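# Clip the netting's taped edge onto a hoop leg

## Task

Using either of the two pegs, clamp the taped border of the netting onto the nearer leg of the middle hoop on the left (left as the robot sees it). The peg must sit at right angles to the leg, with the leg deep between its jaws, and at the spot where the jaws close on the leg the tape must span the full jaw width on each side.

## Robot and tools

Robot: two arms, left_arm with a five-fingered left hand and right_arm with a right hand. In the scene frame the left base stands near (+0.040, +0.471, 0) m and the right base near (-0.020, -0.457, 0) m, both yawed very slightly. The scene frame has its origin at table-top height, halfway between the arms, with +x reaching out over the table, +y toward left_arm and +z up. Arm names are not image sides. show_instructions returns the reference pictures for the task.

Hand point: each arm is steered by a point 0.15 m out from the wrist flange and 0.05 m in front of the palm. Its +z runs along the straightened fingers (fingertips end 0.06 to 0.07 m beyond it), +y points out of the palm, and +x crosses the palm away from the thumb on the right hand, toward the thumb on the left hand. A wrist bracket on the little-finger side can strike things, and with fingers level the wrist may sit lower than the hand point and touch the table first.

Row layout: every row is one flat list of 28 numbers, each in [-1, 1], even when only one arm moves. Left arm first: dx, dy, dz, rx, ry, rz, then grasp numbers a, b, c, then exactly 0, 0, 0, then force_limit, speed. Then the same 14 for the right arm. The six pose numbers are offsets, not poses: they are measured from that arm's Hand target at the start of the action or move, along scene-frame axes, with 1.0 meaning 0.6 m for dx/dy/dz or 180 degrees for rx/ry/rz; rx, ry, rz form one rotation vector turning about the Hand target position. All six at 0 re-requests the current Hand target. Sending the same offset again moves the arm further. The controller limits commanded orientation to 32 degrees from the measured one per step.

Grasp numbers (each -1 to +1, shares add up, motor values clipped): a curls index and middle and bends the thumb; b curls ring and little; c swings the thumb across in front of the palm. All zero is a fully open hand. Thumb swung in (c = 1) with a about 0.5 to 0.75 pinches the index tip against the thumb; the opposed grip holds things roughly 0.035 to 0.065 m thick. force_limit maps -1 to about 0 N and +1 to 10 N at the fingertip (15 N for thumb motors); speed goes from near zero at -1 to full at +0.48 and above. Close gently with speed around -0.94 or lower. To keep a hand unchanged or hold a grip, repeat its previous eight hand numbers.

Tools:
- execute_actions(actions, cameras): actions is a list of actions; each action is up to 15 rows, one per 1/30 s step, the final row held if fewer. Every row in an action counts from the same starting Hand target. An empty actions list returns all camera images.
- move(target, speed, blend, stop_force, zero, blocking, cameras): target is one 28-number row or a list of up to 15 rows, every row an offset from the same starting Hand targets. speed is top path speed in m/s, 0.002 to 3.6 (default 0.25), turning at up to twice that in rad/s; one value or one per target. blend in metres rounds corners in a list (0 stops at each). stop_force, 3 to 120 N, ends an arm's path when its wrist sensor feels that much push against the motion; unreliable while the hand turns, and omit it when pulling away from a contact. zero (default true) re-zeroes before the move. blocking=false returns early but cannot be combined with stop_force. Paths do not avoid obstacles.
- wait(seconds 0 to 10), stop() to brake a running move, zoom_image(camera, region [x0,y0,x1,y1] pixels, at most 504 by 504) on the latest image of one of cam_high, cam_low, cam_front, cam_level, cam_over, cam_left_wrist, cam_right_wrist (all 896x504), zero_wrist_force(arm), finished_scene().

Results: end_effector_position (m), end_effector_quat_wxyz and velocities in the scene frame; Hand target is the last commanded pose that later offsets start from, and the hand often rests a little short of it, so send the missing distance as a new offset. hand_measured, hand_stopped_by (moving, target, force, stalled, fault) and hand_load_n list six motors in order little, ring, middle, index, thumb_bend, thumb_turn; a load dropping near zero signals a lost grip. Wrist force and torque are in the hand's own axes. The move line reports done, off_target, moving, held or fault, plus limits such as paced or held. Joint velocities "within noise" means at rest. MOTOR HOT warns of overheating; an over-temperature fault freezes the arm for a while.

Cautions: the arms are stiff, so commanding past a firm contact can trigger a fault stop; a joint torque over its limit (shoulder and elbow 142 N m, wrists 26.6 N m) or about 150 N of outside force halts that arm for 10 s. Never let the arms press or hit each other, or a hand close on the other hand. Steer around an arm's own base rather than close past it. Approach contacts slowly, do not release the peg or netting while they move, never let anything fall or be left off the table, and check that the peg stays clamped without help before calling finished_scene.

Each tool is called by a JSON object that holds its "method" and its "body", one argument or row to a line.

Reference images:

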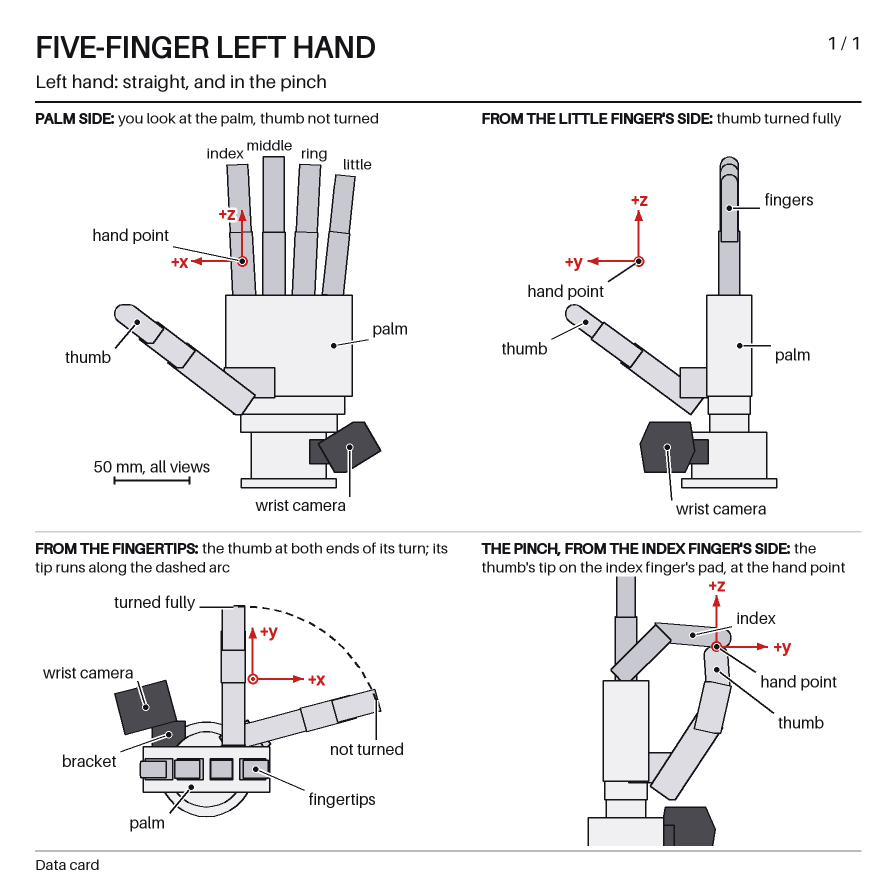

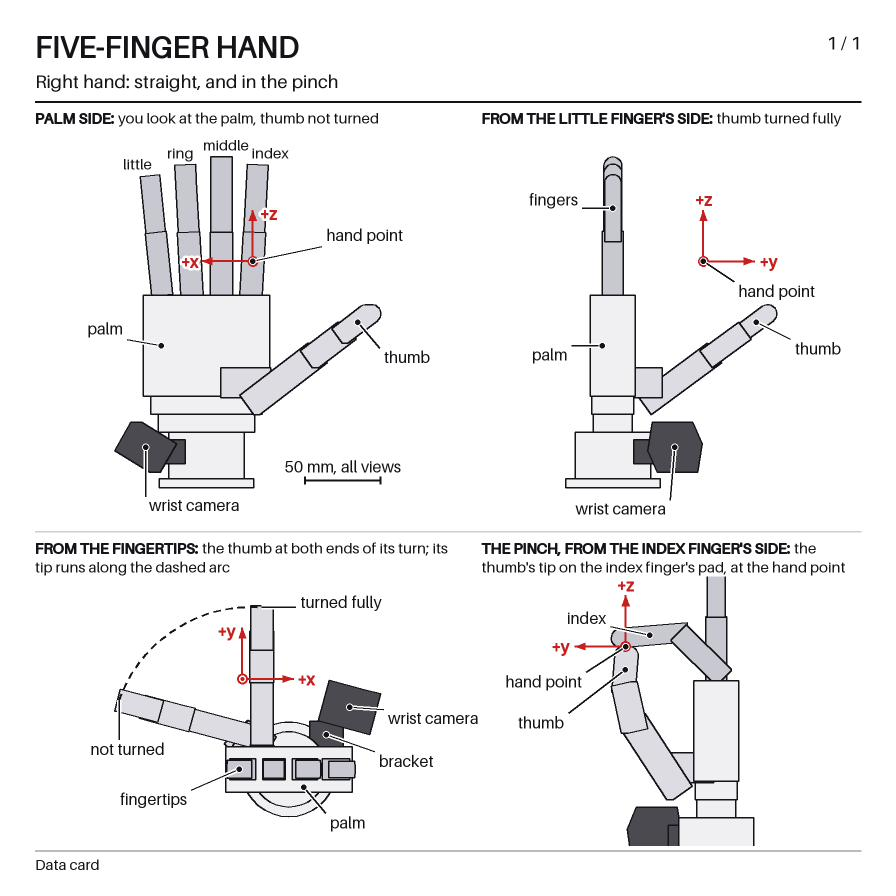

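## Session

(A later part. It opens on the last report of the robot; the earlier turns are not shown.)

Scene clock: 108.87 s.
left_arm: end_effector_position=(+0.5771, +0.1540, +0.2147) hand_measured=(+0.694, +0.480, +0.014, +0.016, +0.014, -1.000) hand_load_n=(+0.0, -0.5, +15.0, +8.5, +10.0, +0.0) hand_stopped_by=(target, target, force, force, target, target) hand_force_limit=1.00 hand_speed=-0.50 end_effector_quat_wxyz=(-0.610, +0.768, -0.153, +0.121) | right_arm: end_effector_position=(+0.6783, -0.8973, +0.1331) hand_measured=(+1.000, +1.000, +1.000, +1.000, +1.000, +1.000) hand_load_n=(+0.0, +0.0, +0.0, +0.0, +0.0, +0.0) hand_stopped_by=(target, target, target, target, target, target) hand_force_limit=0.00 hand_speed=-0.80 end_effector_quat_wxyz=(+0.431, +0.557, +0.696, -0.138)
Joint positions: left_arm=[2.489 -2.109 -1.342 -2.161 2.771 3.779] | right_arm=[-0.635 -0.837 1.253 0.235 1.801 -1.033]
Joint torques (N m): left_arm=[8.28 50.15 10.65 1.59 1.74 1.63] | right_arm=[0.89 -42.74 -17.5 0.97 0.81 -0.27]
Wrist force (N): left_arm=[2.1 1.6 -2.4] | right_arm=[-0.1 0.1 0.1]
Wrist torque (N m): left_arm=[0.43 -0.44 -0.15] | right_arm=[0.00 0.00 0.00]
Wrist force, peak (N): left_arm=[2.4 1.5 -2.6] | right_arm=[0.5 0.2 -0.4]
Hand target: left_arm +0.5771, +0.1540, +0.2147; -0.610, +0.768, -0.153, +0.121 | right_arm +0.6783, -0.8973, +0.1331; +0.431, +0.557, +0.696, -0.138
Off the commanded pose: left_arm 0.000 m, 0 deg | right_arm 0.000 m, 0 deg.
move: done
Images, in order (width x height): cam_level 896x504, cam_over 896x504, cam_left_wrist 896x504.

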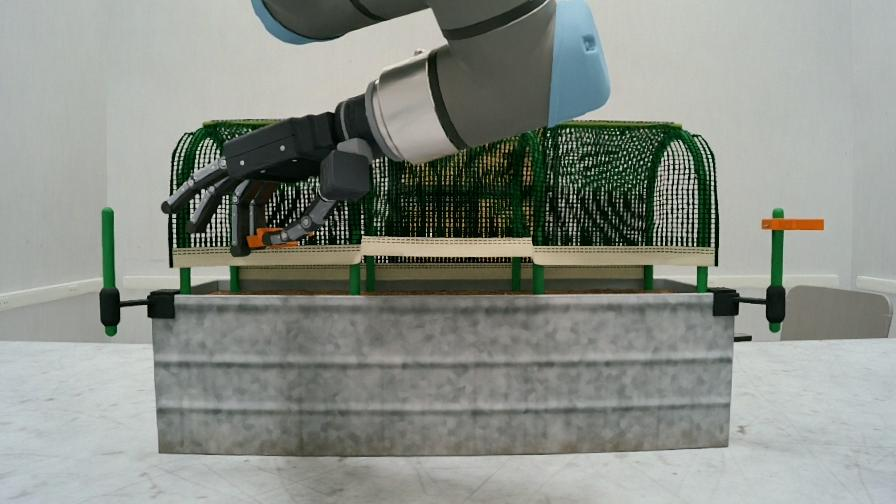

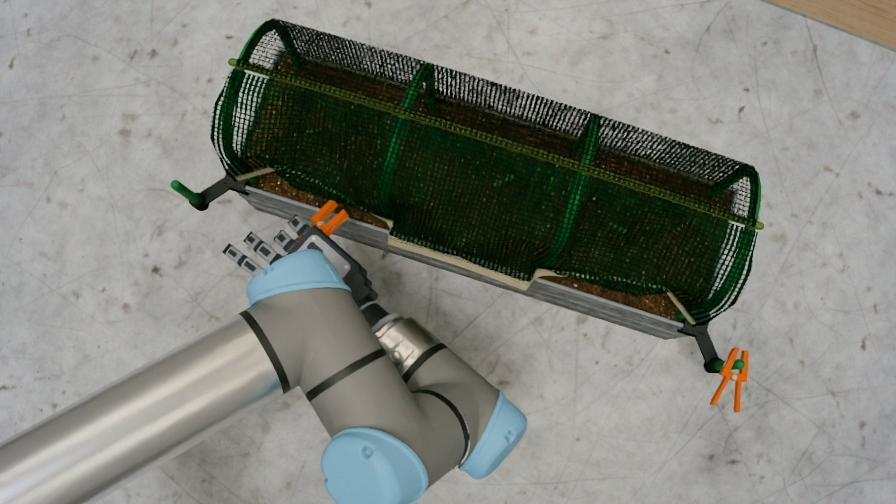

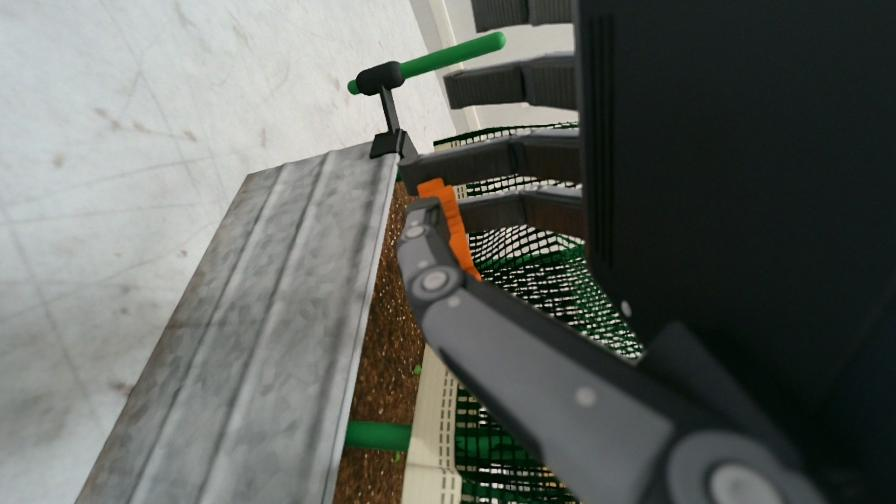

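{"method": "move", "body": {
  "target": [0,0,0,0.077,-0.0319,0,0.94,0.2,1,0,0,0,1,-0.5,0,0,0,0,0,0,0,0,0,0,0,0,0,-0.8],
  "speed": 0.1,
  "cameras": ["cam_over","cam_level","cam_left_wrist"]
}}

{"method": "zoom_image", "body": {
  "camera": "cam_over",
  "region": [300, 190, 360, 245]
}}

{"method": "zoom_image", "body": {
  "camera": "cam_level",
  "region": [225, 215, 325, 275]
}}

Scene clock: 111.97 s.
left_arm: end_effector_position=(+0.5771, +0.1540, +0.2147) hand_measured=(+0.694, +0.480, +0.014, +0.016, +0.014, -1.000) hand_load_n=(+0.0, -0.5, +15.0, +8.5, +9.5, +0.0) hand_stopped_by=(target, target, force, force, target, target) hand_force_limit=1.00 hand_speed=-0.50 end_effector_quat_wxyz=(+0.705, -0.682, +0.136, -0.140) | right_arm: end_effector_position=(+0.6783, -0.8973, +0.1331) hand_measured=(+1.000, +1.000, +1.000, +1.000, +1.000, +1.000) hand_load_n=(+0.0, +0.0, +0.0, +0.0, -0.5, +0.0) hand_stopped_by=(target, target, target, target, target, target) hand_force_limit=0.00 hand_speed=-0.80 end_effector_quat_wxyz=(+0.431, +0.557, +0.696, -0.138)
Joint positions: left_arm=[2.458 -2.342 -1.062 -2.985 2.813 3.041] | right_arm=[-0.635 -0.837 1.253 0.235 1.801 -1.033]
Joint torques (N m): left_arm=[-11.01 41.36 31.29 -2.71 -1.63 -1.88] | right_arm=[0.84 -42.64 -17.19 0.97 0.91 -0.27]
Wrist force (N): left_arm=[1.9 1.6 -2.8] | right_arm=[0.1 0.0 -0.1]
Wrist torque (N m): left_arm=[0.43 -0.48 0.05] | right_arm=[0.01 -0.01 0.01]
Wrist force, peak (N): left_arm=[2.2 1.8 -3.0] | right_arm=[0.5 0.1 0.3]
Hand target: left_arm +0.5771, +0.1540, +0.2147; +0.705, -0.681, +0.135, -0.140 | right_arm +0.6783, -0.8973, +0.1331; +0.431, +0.557, +0.696, -0.138
Off the commanded pose: left_arm 0.000 m, 0 deg | right_arm 0.000 m, 0 deg.
move: done
Images, in order (width x height): cam_level 896x504, cam_over 896x504, cam_left_wrist 896x504.

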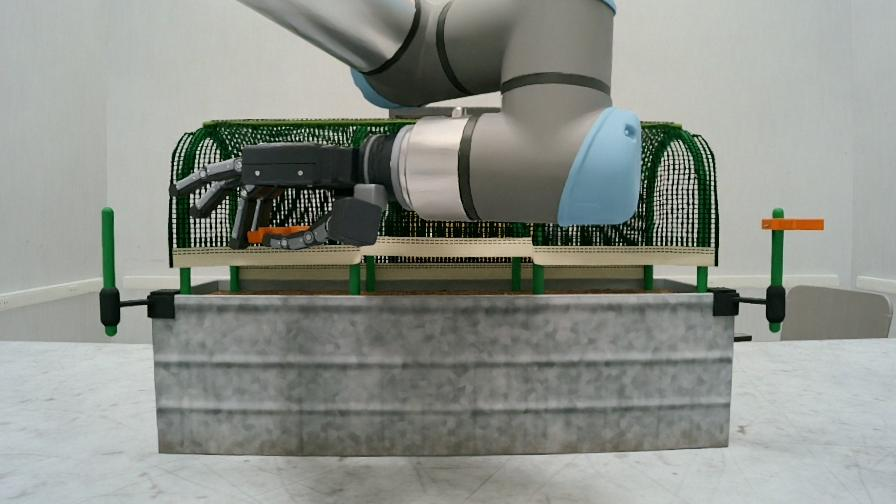

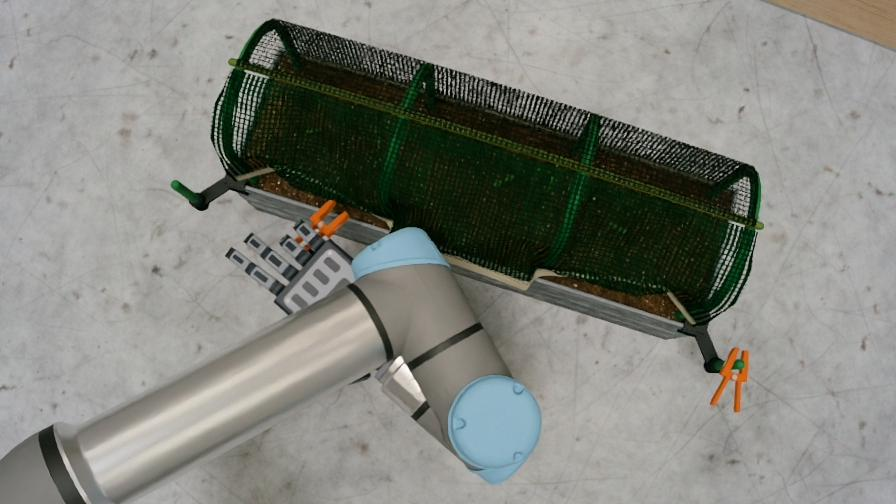

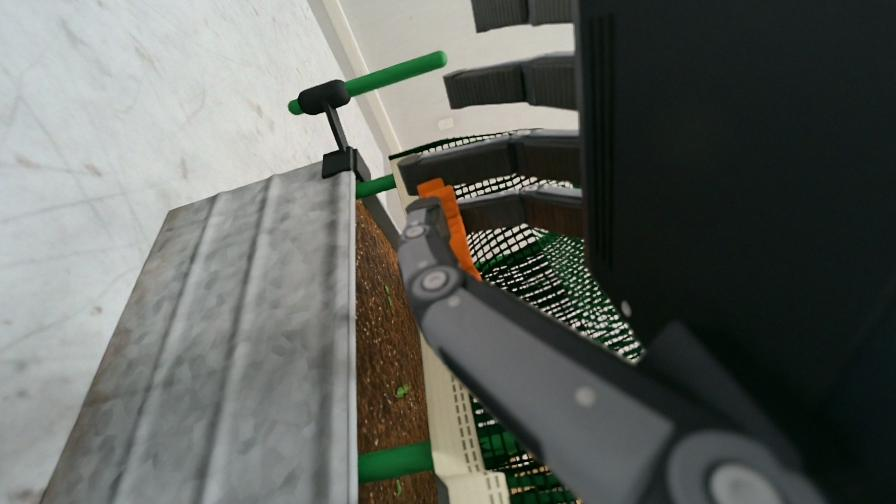

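Scaled by 8.400 from the camera's 896x504 image, which has a finer 1280x720 frame.

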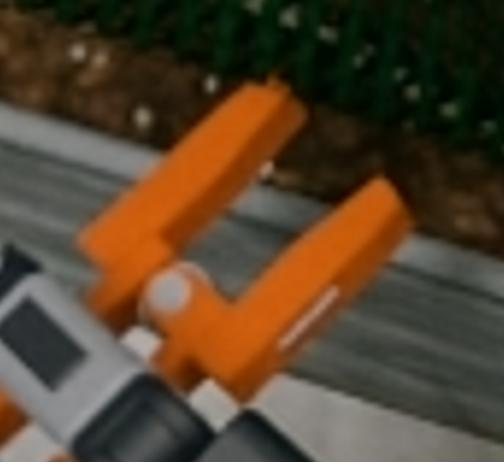

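Scaled by 5.040 from the camera's 896x504 image, which has a finer 1280x720 frame.

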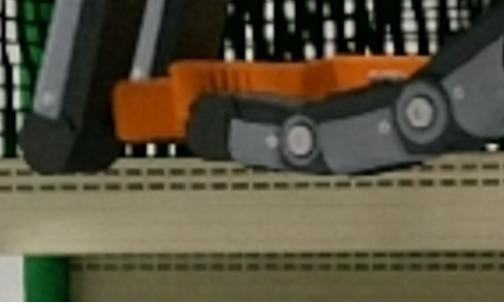

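{"method": "move", "body": {
  "target": [0,0,0,0.0411,-0.017,0,0.94,0.2,1,0,0,0,1,-0.5,0,0,0,0,0,0,0,0,0,0,0,0,0,-0.8],
  "speed": 0.1,
  "cameras": ["cam_over","cam_level","cam_left_wrist"]
}}

{"method": "zoom_image", "body": {
  "camera": "cam_over",
  "region": [300, 190, 400, 245]
}}

{"method": "zoom_image", "body": {
  "camera": "cam_level",
  "region": [225, 205, 325, 265]
}}

{"method": "zoom_image", "body": {
  "camera": "cam_left_wrist",
  "region": [380, 160, 500, 300]
}}

Scene clock: 114.17 s.
left_arm: end_effector_position=(+0.5771, +0.1540, +0.2147) hand_measured=(+0.694, +0.480, +0.014, +0.016, +0.014, -1.000) hand_load_n=(+0.0, +0.0, +14.5, +9.0, +9.5, +0.0) hand_stopped_by=(target, target, force, force, target, target) hand_force_limit=1.00 hand_speed=-0.50 end_effector_quat_wxyz=(+0.751, -0.631, +0.125, -0.149) | right_arm: end_effector_position=(+0.6783, -0.8973, +0.1331) hand_measured=(+1.000, +1.000, +1.000, +1.000, +1.000, +1.000) hand_load_n=(+0.0, +0.0, +0.0, +0.0, +0.0, +0.0) hand_stopped_by=(target, target, target, target, target, target) hand_force_limit=0.00 hand_speed=-0.80 end_effector_quat_wxyz=(+0.431, +0.557, +0.696, -0.138)
Joint positions: left_arm=[2.451 -2.482 -0.928 -3.365 2.767 2.679] | right_arm=[-0.635 -0.837 1.253 0.235 1.801 -1.033]
Joint torques (N m): left_arm=[-10.43 41.93 30.57 -3.67 -2.09 -1.84] | right_arm=[-0.12 -42.71 -17.2 0.89 0.91 -0.42]
Wrist force (N): left_arm=[2.1 1.8 -2.7] | right_arm=[0.2 -0.1 0.2]
Wrist torque (N m): left_arm=[0.50 -0.59 0.02] | right_arm=[-0.02 -0.05 0.01]
Wrist force, peak (N): left_arm=[2.2 2.0 -2.8] | right_arm=[0.2 0.5 0.0]
Hand target: left_arm +0.5771, +0.1540, +0.2147; +0.751, -0.631, +0.125, -0.149 | right_arm +0.6783, -0.8973, +0.1331; +0.431, +0.557, +0.696, -0.138
Off the commanded pose: left_arm 0.000 m, 0 deg | right_arm 0.000 m, 0 deg.
move: done
Images, in order (width x height): cam_level 896x504, cam_over 896x504, cam_left_wrist 896x504.

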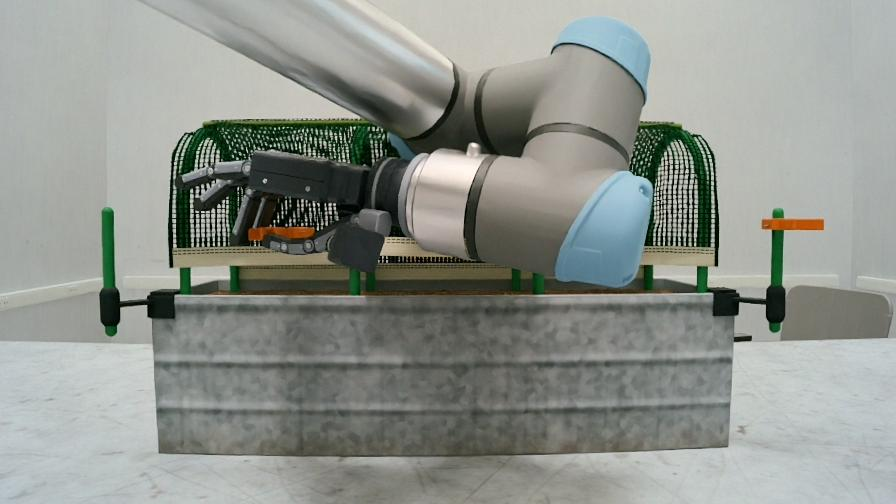

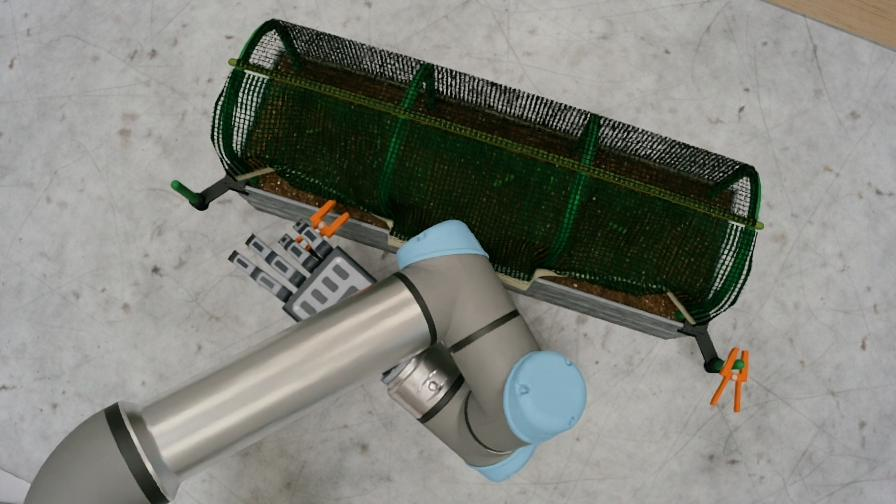

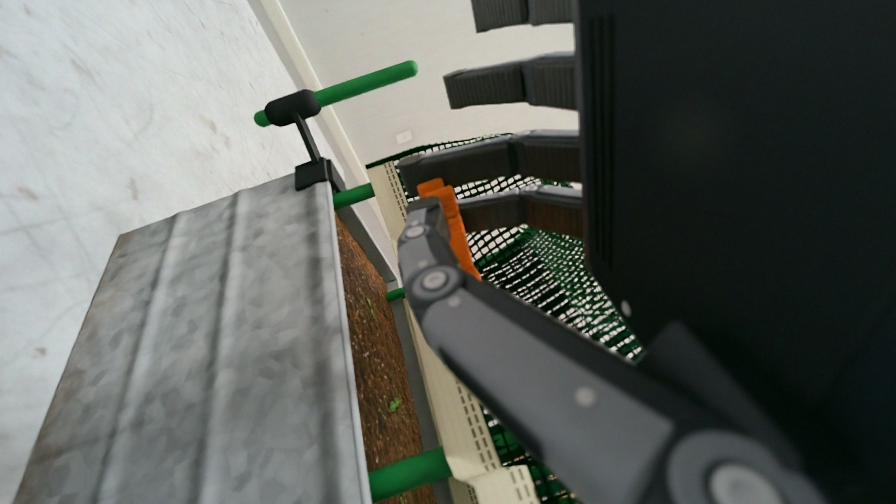

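Scaled by 5.040 from the camera's 896x504 image, which has a finer 1280x720 frame.

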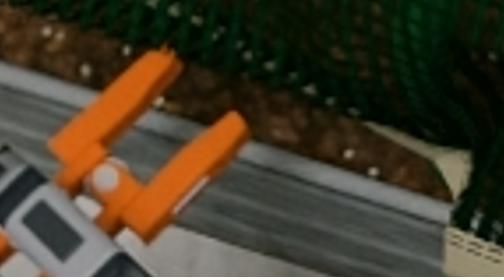

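Scaled by 5.040 from the camera's 896x504 image, which has a finer 1280x720 frame.

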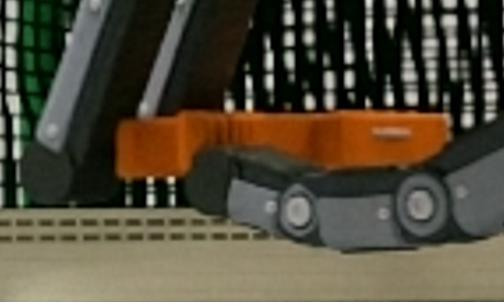

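Scaled by 3.600 from the camera's 896x504 image, which has a finer 1280x720 frame.

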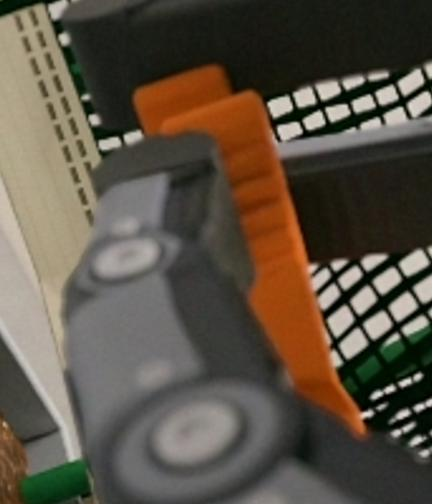

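{"method": "move", "body": {
  "target": [-0.033,-0.0673,-0.0342,0,0,0,0.94,0.2,1,0,0,0,1,-0.5,0,0,0,0,0,0,0,0,0,0,0,0,0,-0.8],
  "speed": 0.1,
  "cameras": ["cam_over","cam_level","cam_left_wrist","cam_front"]
}}

{"method": "zoom_image", "body": {
  "camera": "cam_over",
  "region": [330, 190, 414, 250]
}}

{"method": "zoom_image", "body": {
  "camera": "cam_level",
  "region": [270, 215, 390, 285]
}}

{"method": "zoom_image", "body": {
  "camera": "cam_left_wrist",
  "region": [360, 160, 560, 360]
}}

Scene clock: 118.87 s.
left_arm: end_effector_position=(+0.5573, +0.1138, +0.1943) hand_measured=(+0.694, +0.480, +0.014, +0.016, +0.014, -1.000) hand_load_n=(+0.0, -0.5, +14.5, +9.0, +9.5, -0.5) hand_stopped_by=(target, target, force, force, target, target) hand_force_limit=1.00 hand_speed=-0.50 end_effector_quat_wxyz=(+0.751, -0.631, +0.125, -0.149) | right_arm: end_effector_position=(+0.6783, -0.8973, +0.1331) hand_measured=(+1.000, +1.000, +1.000, +1.000, +1.000, +1.000) hand_load_n=(+0.0, +0.0, +0.0, +0.0, +0.0, +0.0) hand_stopped_by=(target, target, target, target, target, target) hand_force_limit=0.00 hand_speed=-0.80 end_effector_quat_wxyz=(+0.431, +0.557, +0.696, -0.138)
Joint positions: left_arm=[2.388 -2.543 -0.86 -3.308 2.71 2.749] | right_arm=[-0.635 -0.837 1.253 0.235 1.801 -1.033]
Joint torques (N m): left_arm=[-9.85 47.22 30.2 -0.02 -2.01 1.63] | right_arm=[0.77 -42.52 -17.35 1.04 0.87 -0.39]
Wrist force (N): left_arm=[2.1 1.9 -2.6] | right_arm=[0.2 0.2 0.4]
Wrist torque (N m): left_arm=[0.48 -0.58 -0.18] | right_arm=[0.02 -0.05 0.03]
Wrist force, peak (N): left_arm=[2.1 2.0 -3.1] | right_arm=[0.7 0.0 0.0]
Hand target: left_arm +0.5573, +0.1136, +0.1942; +0.751, -0.631, +0.125, -0.149 | right_arm +0.6783, -0.8973, +0.1331; +0.431, +0.557, +0.696, -0.138
Off the commanded pose: left_arm 0.000 m, 0 deg | right_arm 0.000 m, 0 deg.
move: done
Images, in order (width x height): cam_front 896x504, cam_level 896x504, cam_over 896x504, cam_left_wrist 896x504.

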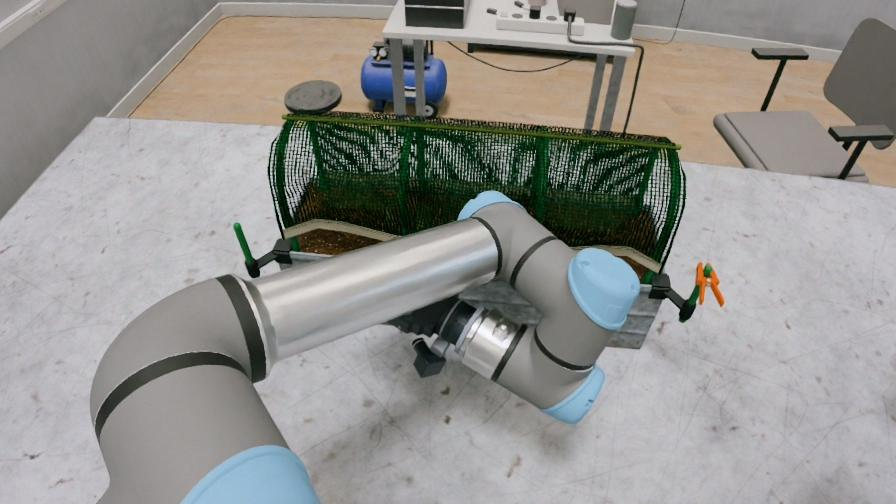

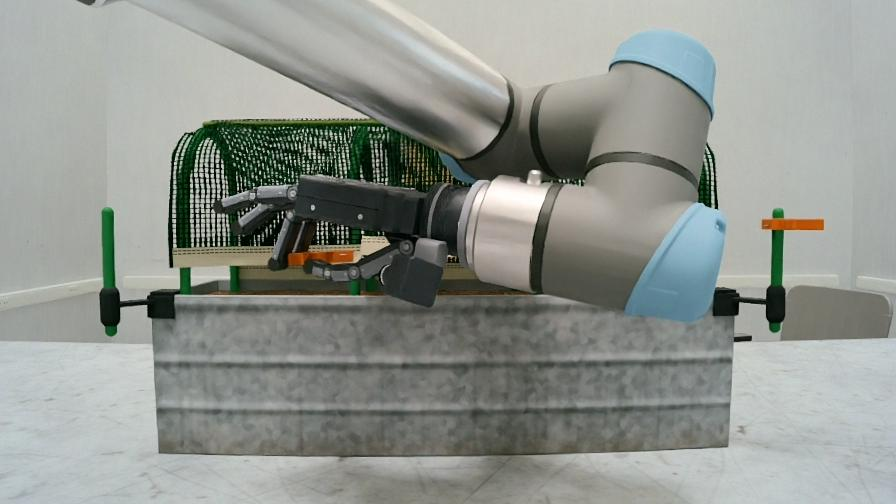

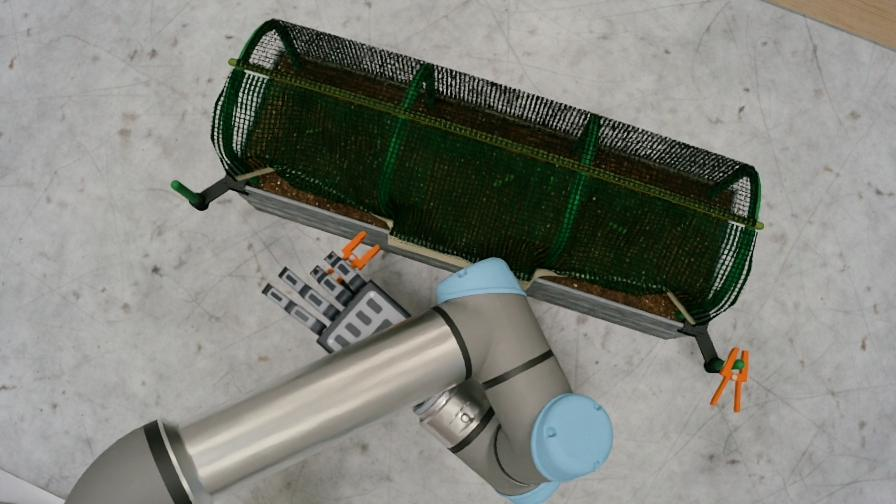

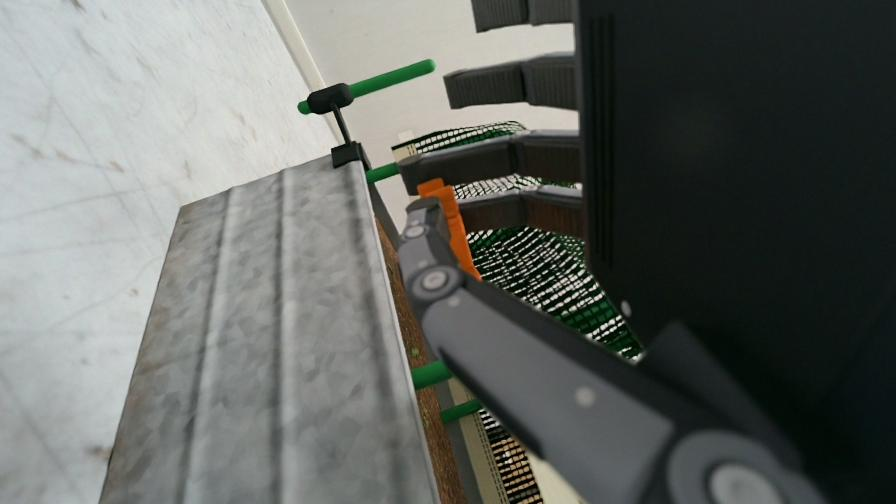

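Scaled by 6.000 from the camera's 896x504 image, which has a finer 1280x720 frame.

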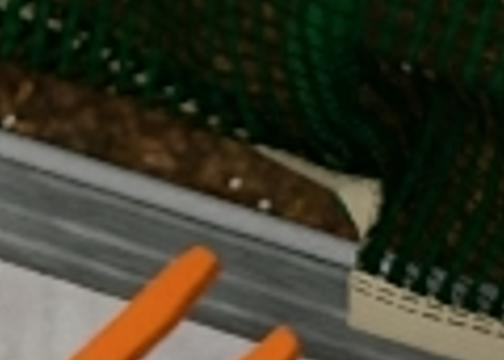

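Scaled by 4.200 from the camera's 896x504 image, which has a finer 1280x720 frame.

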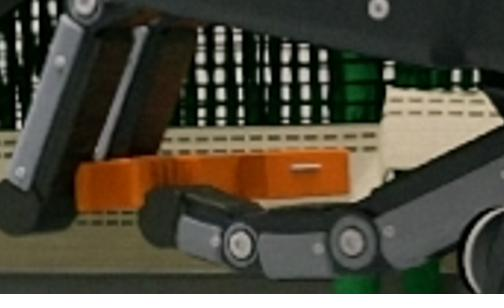

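Scaled by 2.520 from the camera's 896x504 image, which has a finer 1280x720 frame.

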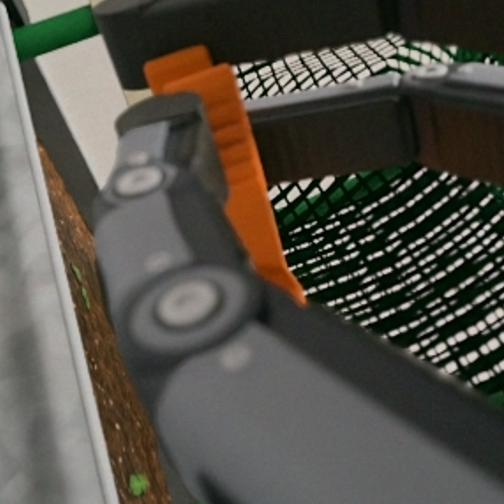

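{"method": "zoom_image", "body": {
  "camera": "cam_over",
  "region": [335, 205, 405, 275]
}}

Scaled by 7.200 from the camera's 896x504 image, which has a finer 1280x720 frame.

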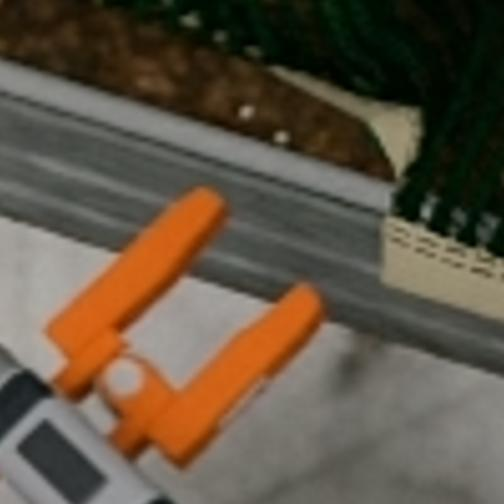

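{"method": "move", "body": {
  "target": [0.0367,0.0002,0.0033,0,0,0,0.94,0.2,1,0,0,0,1,-0.5,0,0,0,0,0,0,0,0,0,0,0,0,0,-0.8],
  "speed": 0.06,
  "cameras": ["cam_over","cam_level","cam_left_wrist"]
}}

{"method": "zoom_image", "body": {
  "camera": "cam_over",
  "region": [335, 195, 405, 265]
}}

{"method": "zoom_image", "body": {
  "camera": "cam_level",
  "region": [270, 215, 390, 285]
}}

Scene clock: 121.43 s.
left_arm: end_effector_position=(+0.5792, +0.1138, +0.1962) hand_measured=(+0.694, +0.480, +0.014, +0.016, +0.014, -1.000) hand_load_n=(+0.0, +0.0, +14.5, +9.0, +10.0, +0.0) hand_stopped_by=(target, target, force, force, target, target) hand_force_limit=1.00 hand_speed=-0.50 end_effector_quat_wxyz=(+0.751, -0.631, +0.125, -0.149) | right_arm: end_effector_position=(+0.6783, -0.8973, +0.1331) hand_measured=(+1.000, +1.000, +1.000, +1.000, +1.000, +1.000) hand_load_n=(+0.0, +0.0, -0.5, +0.5, +0.0, +0.0) hand_stopped_by=(target, target, target, target, target, target) hand_force_limit=0.00 hand_speed=-0.80 end_effector_quat_wxyz=(+0.431, +0.557, +0.696, -0.138)
Joint positions: left_arm=[2.41 -2.588 -0.77 -3.373 2.73 2.727] | right_arm=[-0.635 -0.837 1.253 0.235 1.801 -1.033]
Joint torques (N m): left_arm=[9.88 47.25 30.54 -3.45 1.17 -1.47] | right_arm=[0.07 -41.87 -17.51 1.03 0.91 -0.35]
Wrist force (N): left_arm=[2.3 2.2 -2.7] | right_arm=[0.0 -0.1 0.0]
Wrist torque (N m): left_arm=[0.52 -0.63 0.03] | right_arm=[-0.01 0.00 0.00]
Wrist force, peak (N): left_arm=[2.3 2.2 -2.7] | right_arm=[0.3 0.4 0.2]
Hand target: left_arm +0.5793, +0.1138, +0.1962; +0.751, -0.631, +0.125, -0.149 | right_arm +0.6783, -0.8973, +0.1331; +0.431, +0.557, +0.696, -0.138
Off the commanded pose: left_arm 0.000 m, 0 deg | right_arm 0.000 m, 0 deg.
move: done
Images, in order (width x height): cam_level 896x504, cam_over 896x504, cam_left_wrist 896x504.

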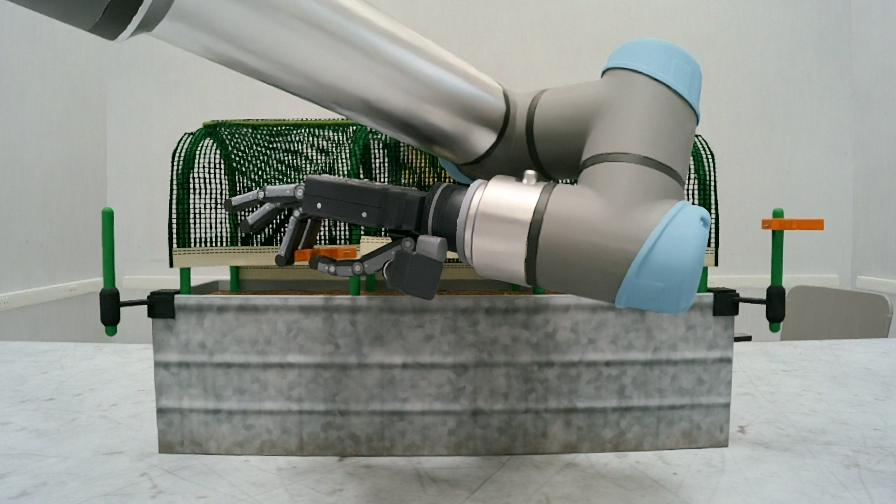

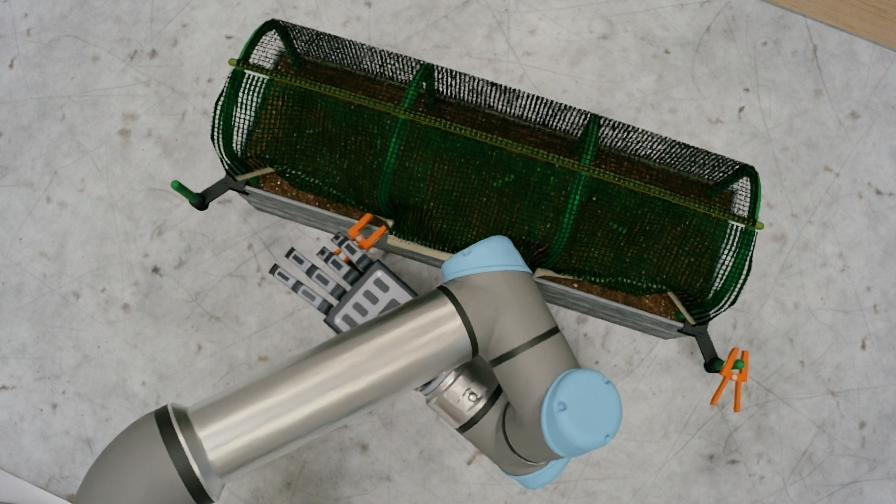

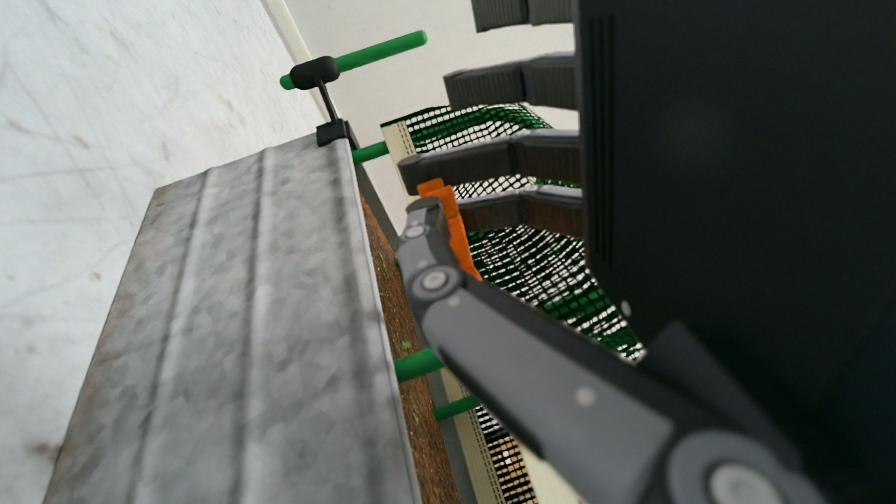

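Scaled by 7.200 from the camera's 896x504 image, which has a finer 1280x720 frame.

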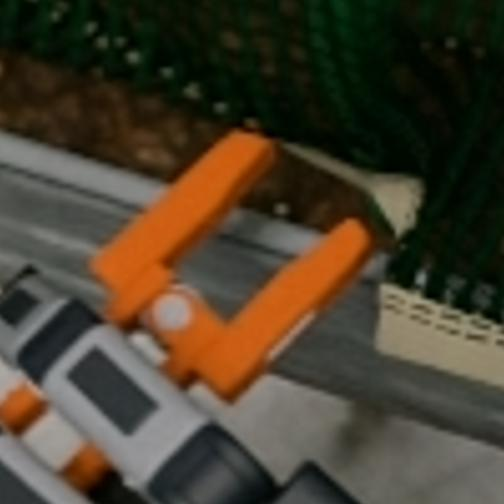

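Scaled by 4.200 from the camera's 896x504 image, which has a finer 1280x720 frame.

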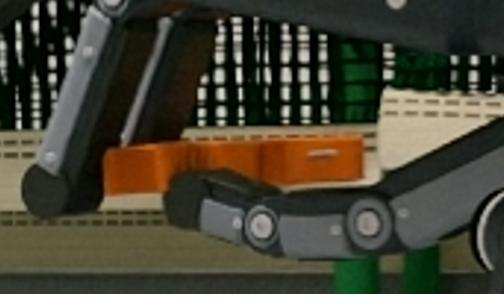

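{"method": "execute_actions", "body": {
  "actions": [],
  "cameras": ["cam_over","cam_level","cam_left_wrist","cam_front"]
}}

Scene clock: 122.50 s.
left_arm: end_effector_position=(+0.5793, +0.1138, +0.1962) hand_measured=(+0.694, +0.480, +0.014, +0.016, +0.014, -1.000) hand_load_n=(+0.0, +0.0, +15.0, +9.0, +10.0, +0.0) hand_stopped_by=(target, target, force, force, target, target) hand_force_limit=1.00 hand_speed=-0.50 end_effector_quat_wxyz=(+0.751, -0.631, +0.125, -0.149) | right_arm: end_effector_position=(+0.6783, -0.8973, +0.1331) hand_measured=(+1.000, +1.000, +1.000, +1.000, +1.000, +1.000) hand_load_n=(+0.0, +0.0, +0.0, -0.5, +0.0, +0.0) hand_stopped_by=(target, target, target, target, target, target) hand_force_limit=0.00 hand_speed=-0.80 end_effector_quat_wxyz=(+0.431, +0.557, +0.696, -0.138)
Joint positions: left_arm=[2.41 -2.588 -0.77 -3.374 2.73 2.727] | right_arm=[-0.635 -0.837 1.253 0.235 1.801 -1.033]
Joint velocities: within noise
Joint torques (N m): left_arm=[9.3 46.58 31.45 -3.14 1.26 -1.64] | right_arm=[0.17 -42.19 -17.34 1.02 0.92 -0.29]
Wrist force (N): left_arm=[2.5 2.1 -2.7] | right_arm=[0.4 -0.2 0.0]
Wrist torque (N m): left_arm=[0.50 -0.66 0.05] | right_arm=[-0.02 -0.06 0.02]
Wrist force, peak (N): left_arm=[2.4 2.1 -2.8] | right_arm=[0.6 0.3 0.0]
Hand target: left_arm +0.5793, +0.1138, +0.1962; +0.751, -0.631, +0.125, -0.149 | right_arm +0.6783, -0.8973, +0.1331; +0.431, +0.557, +0.696, -0.138
Off the commanded pose: left_arm 0.000 m, 0 deg | right_arm 0.000 m, 0 deg.
Images, in order (width x height): cam_front 896x504, cam_level 896x504, cam_over 896x504, cam_left_wrist 896x504.

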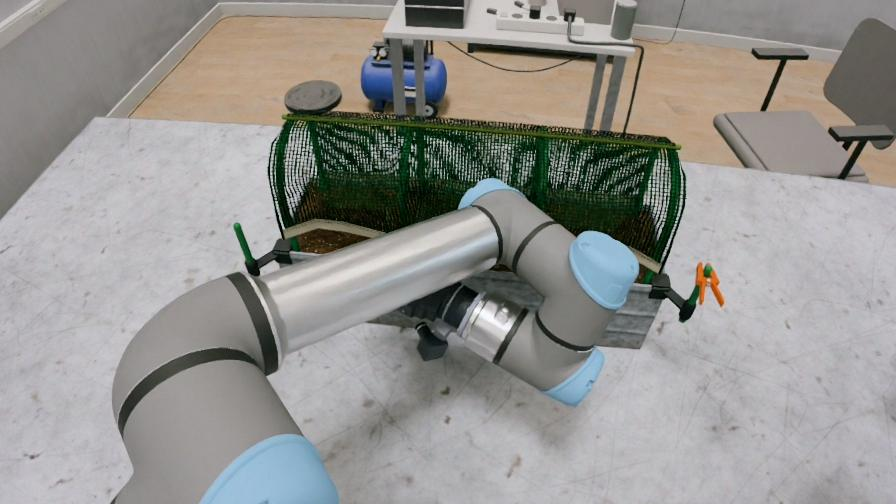

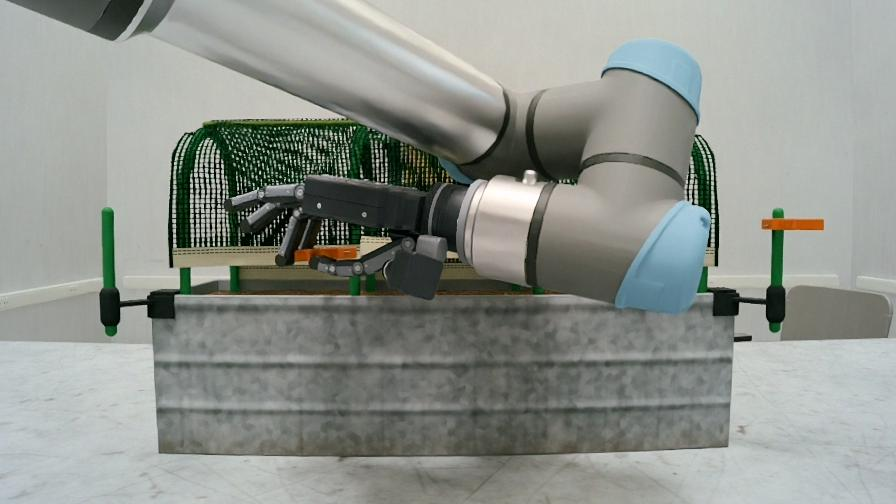

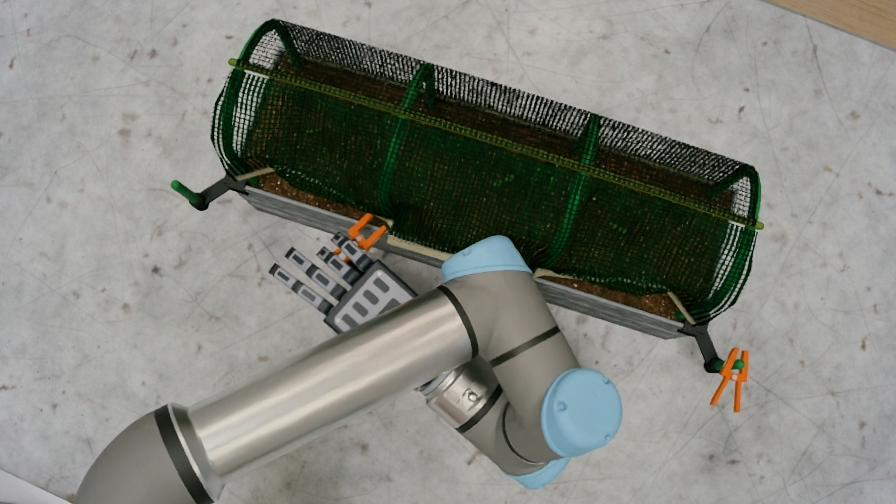

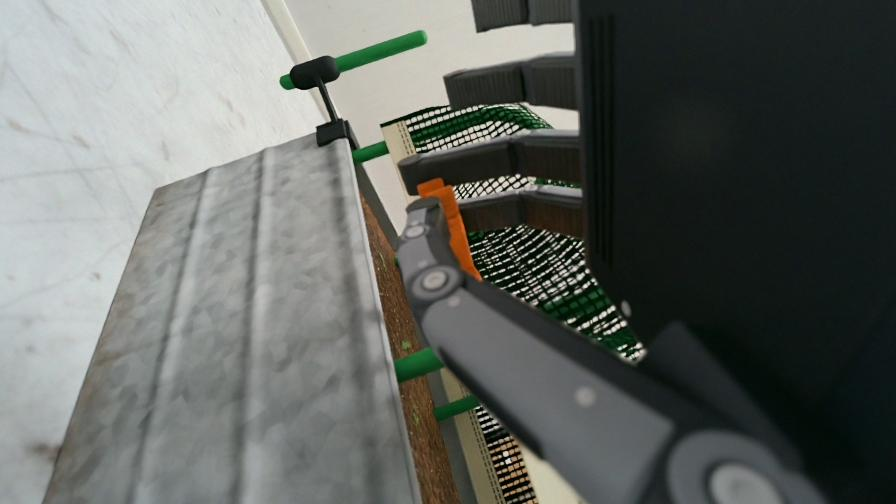

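{"method": "zoom_image", "body": {
  "camera": "cam_over",
  "region": [335, 195, 405, 265]
}}

{"method": "zoom_image", "body": {
  "camera": "cam_level",
  "region": [280, 220, 400, 300]
}}

{"method": "zoom_image", "body": {
  "camera": "cam_left_wrist",
  "region": [360, 120, 520, 460]
}}

Scaled by 7.200 from the camera's 896x504 image, which has a finer 1280x720 frame.

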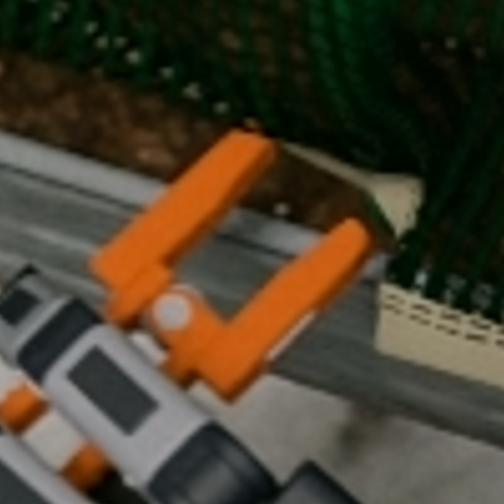

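Scaled by 4.200 from the camera's 896x504 image, which has a finer 1280x720 frame.

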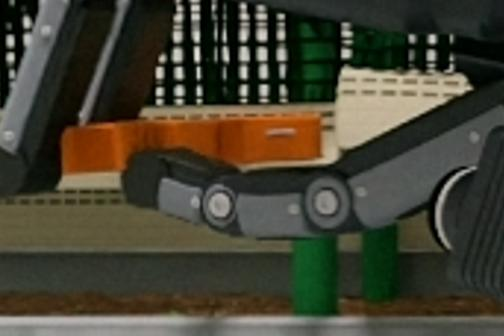

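Scaled by 1.482 from the camera's 896x504 image, which has a finer 1280x720 frame.

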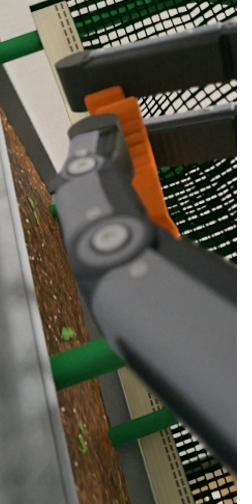

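{"method": "zoom_image", "body": {
  "camera": "cam_over",
  "region": [355, 190, 405, 240]
}}

{"method": "zoom_image", "body": {
  "camera": "cam_over",
  "region": [330, 120, 450, 240]
}}

Scaled by 10.080 from the camera's 896x504 image, which has a finer 1280x720 frame.

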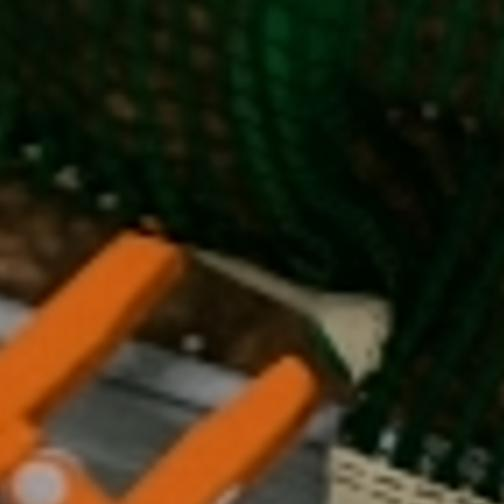

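Scaled by 4.200 from the camera's 896x504 image, which has a finer 1280x720 frame.

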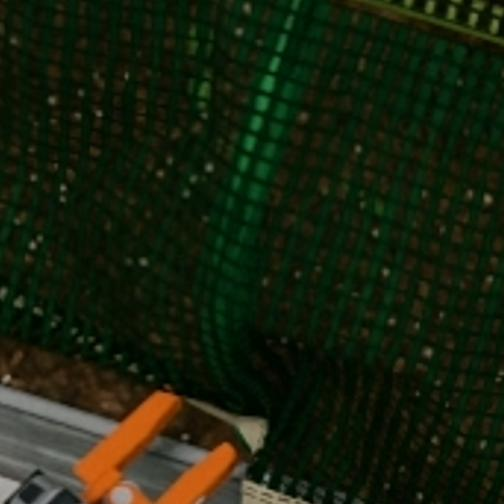

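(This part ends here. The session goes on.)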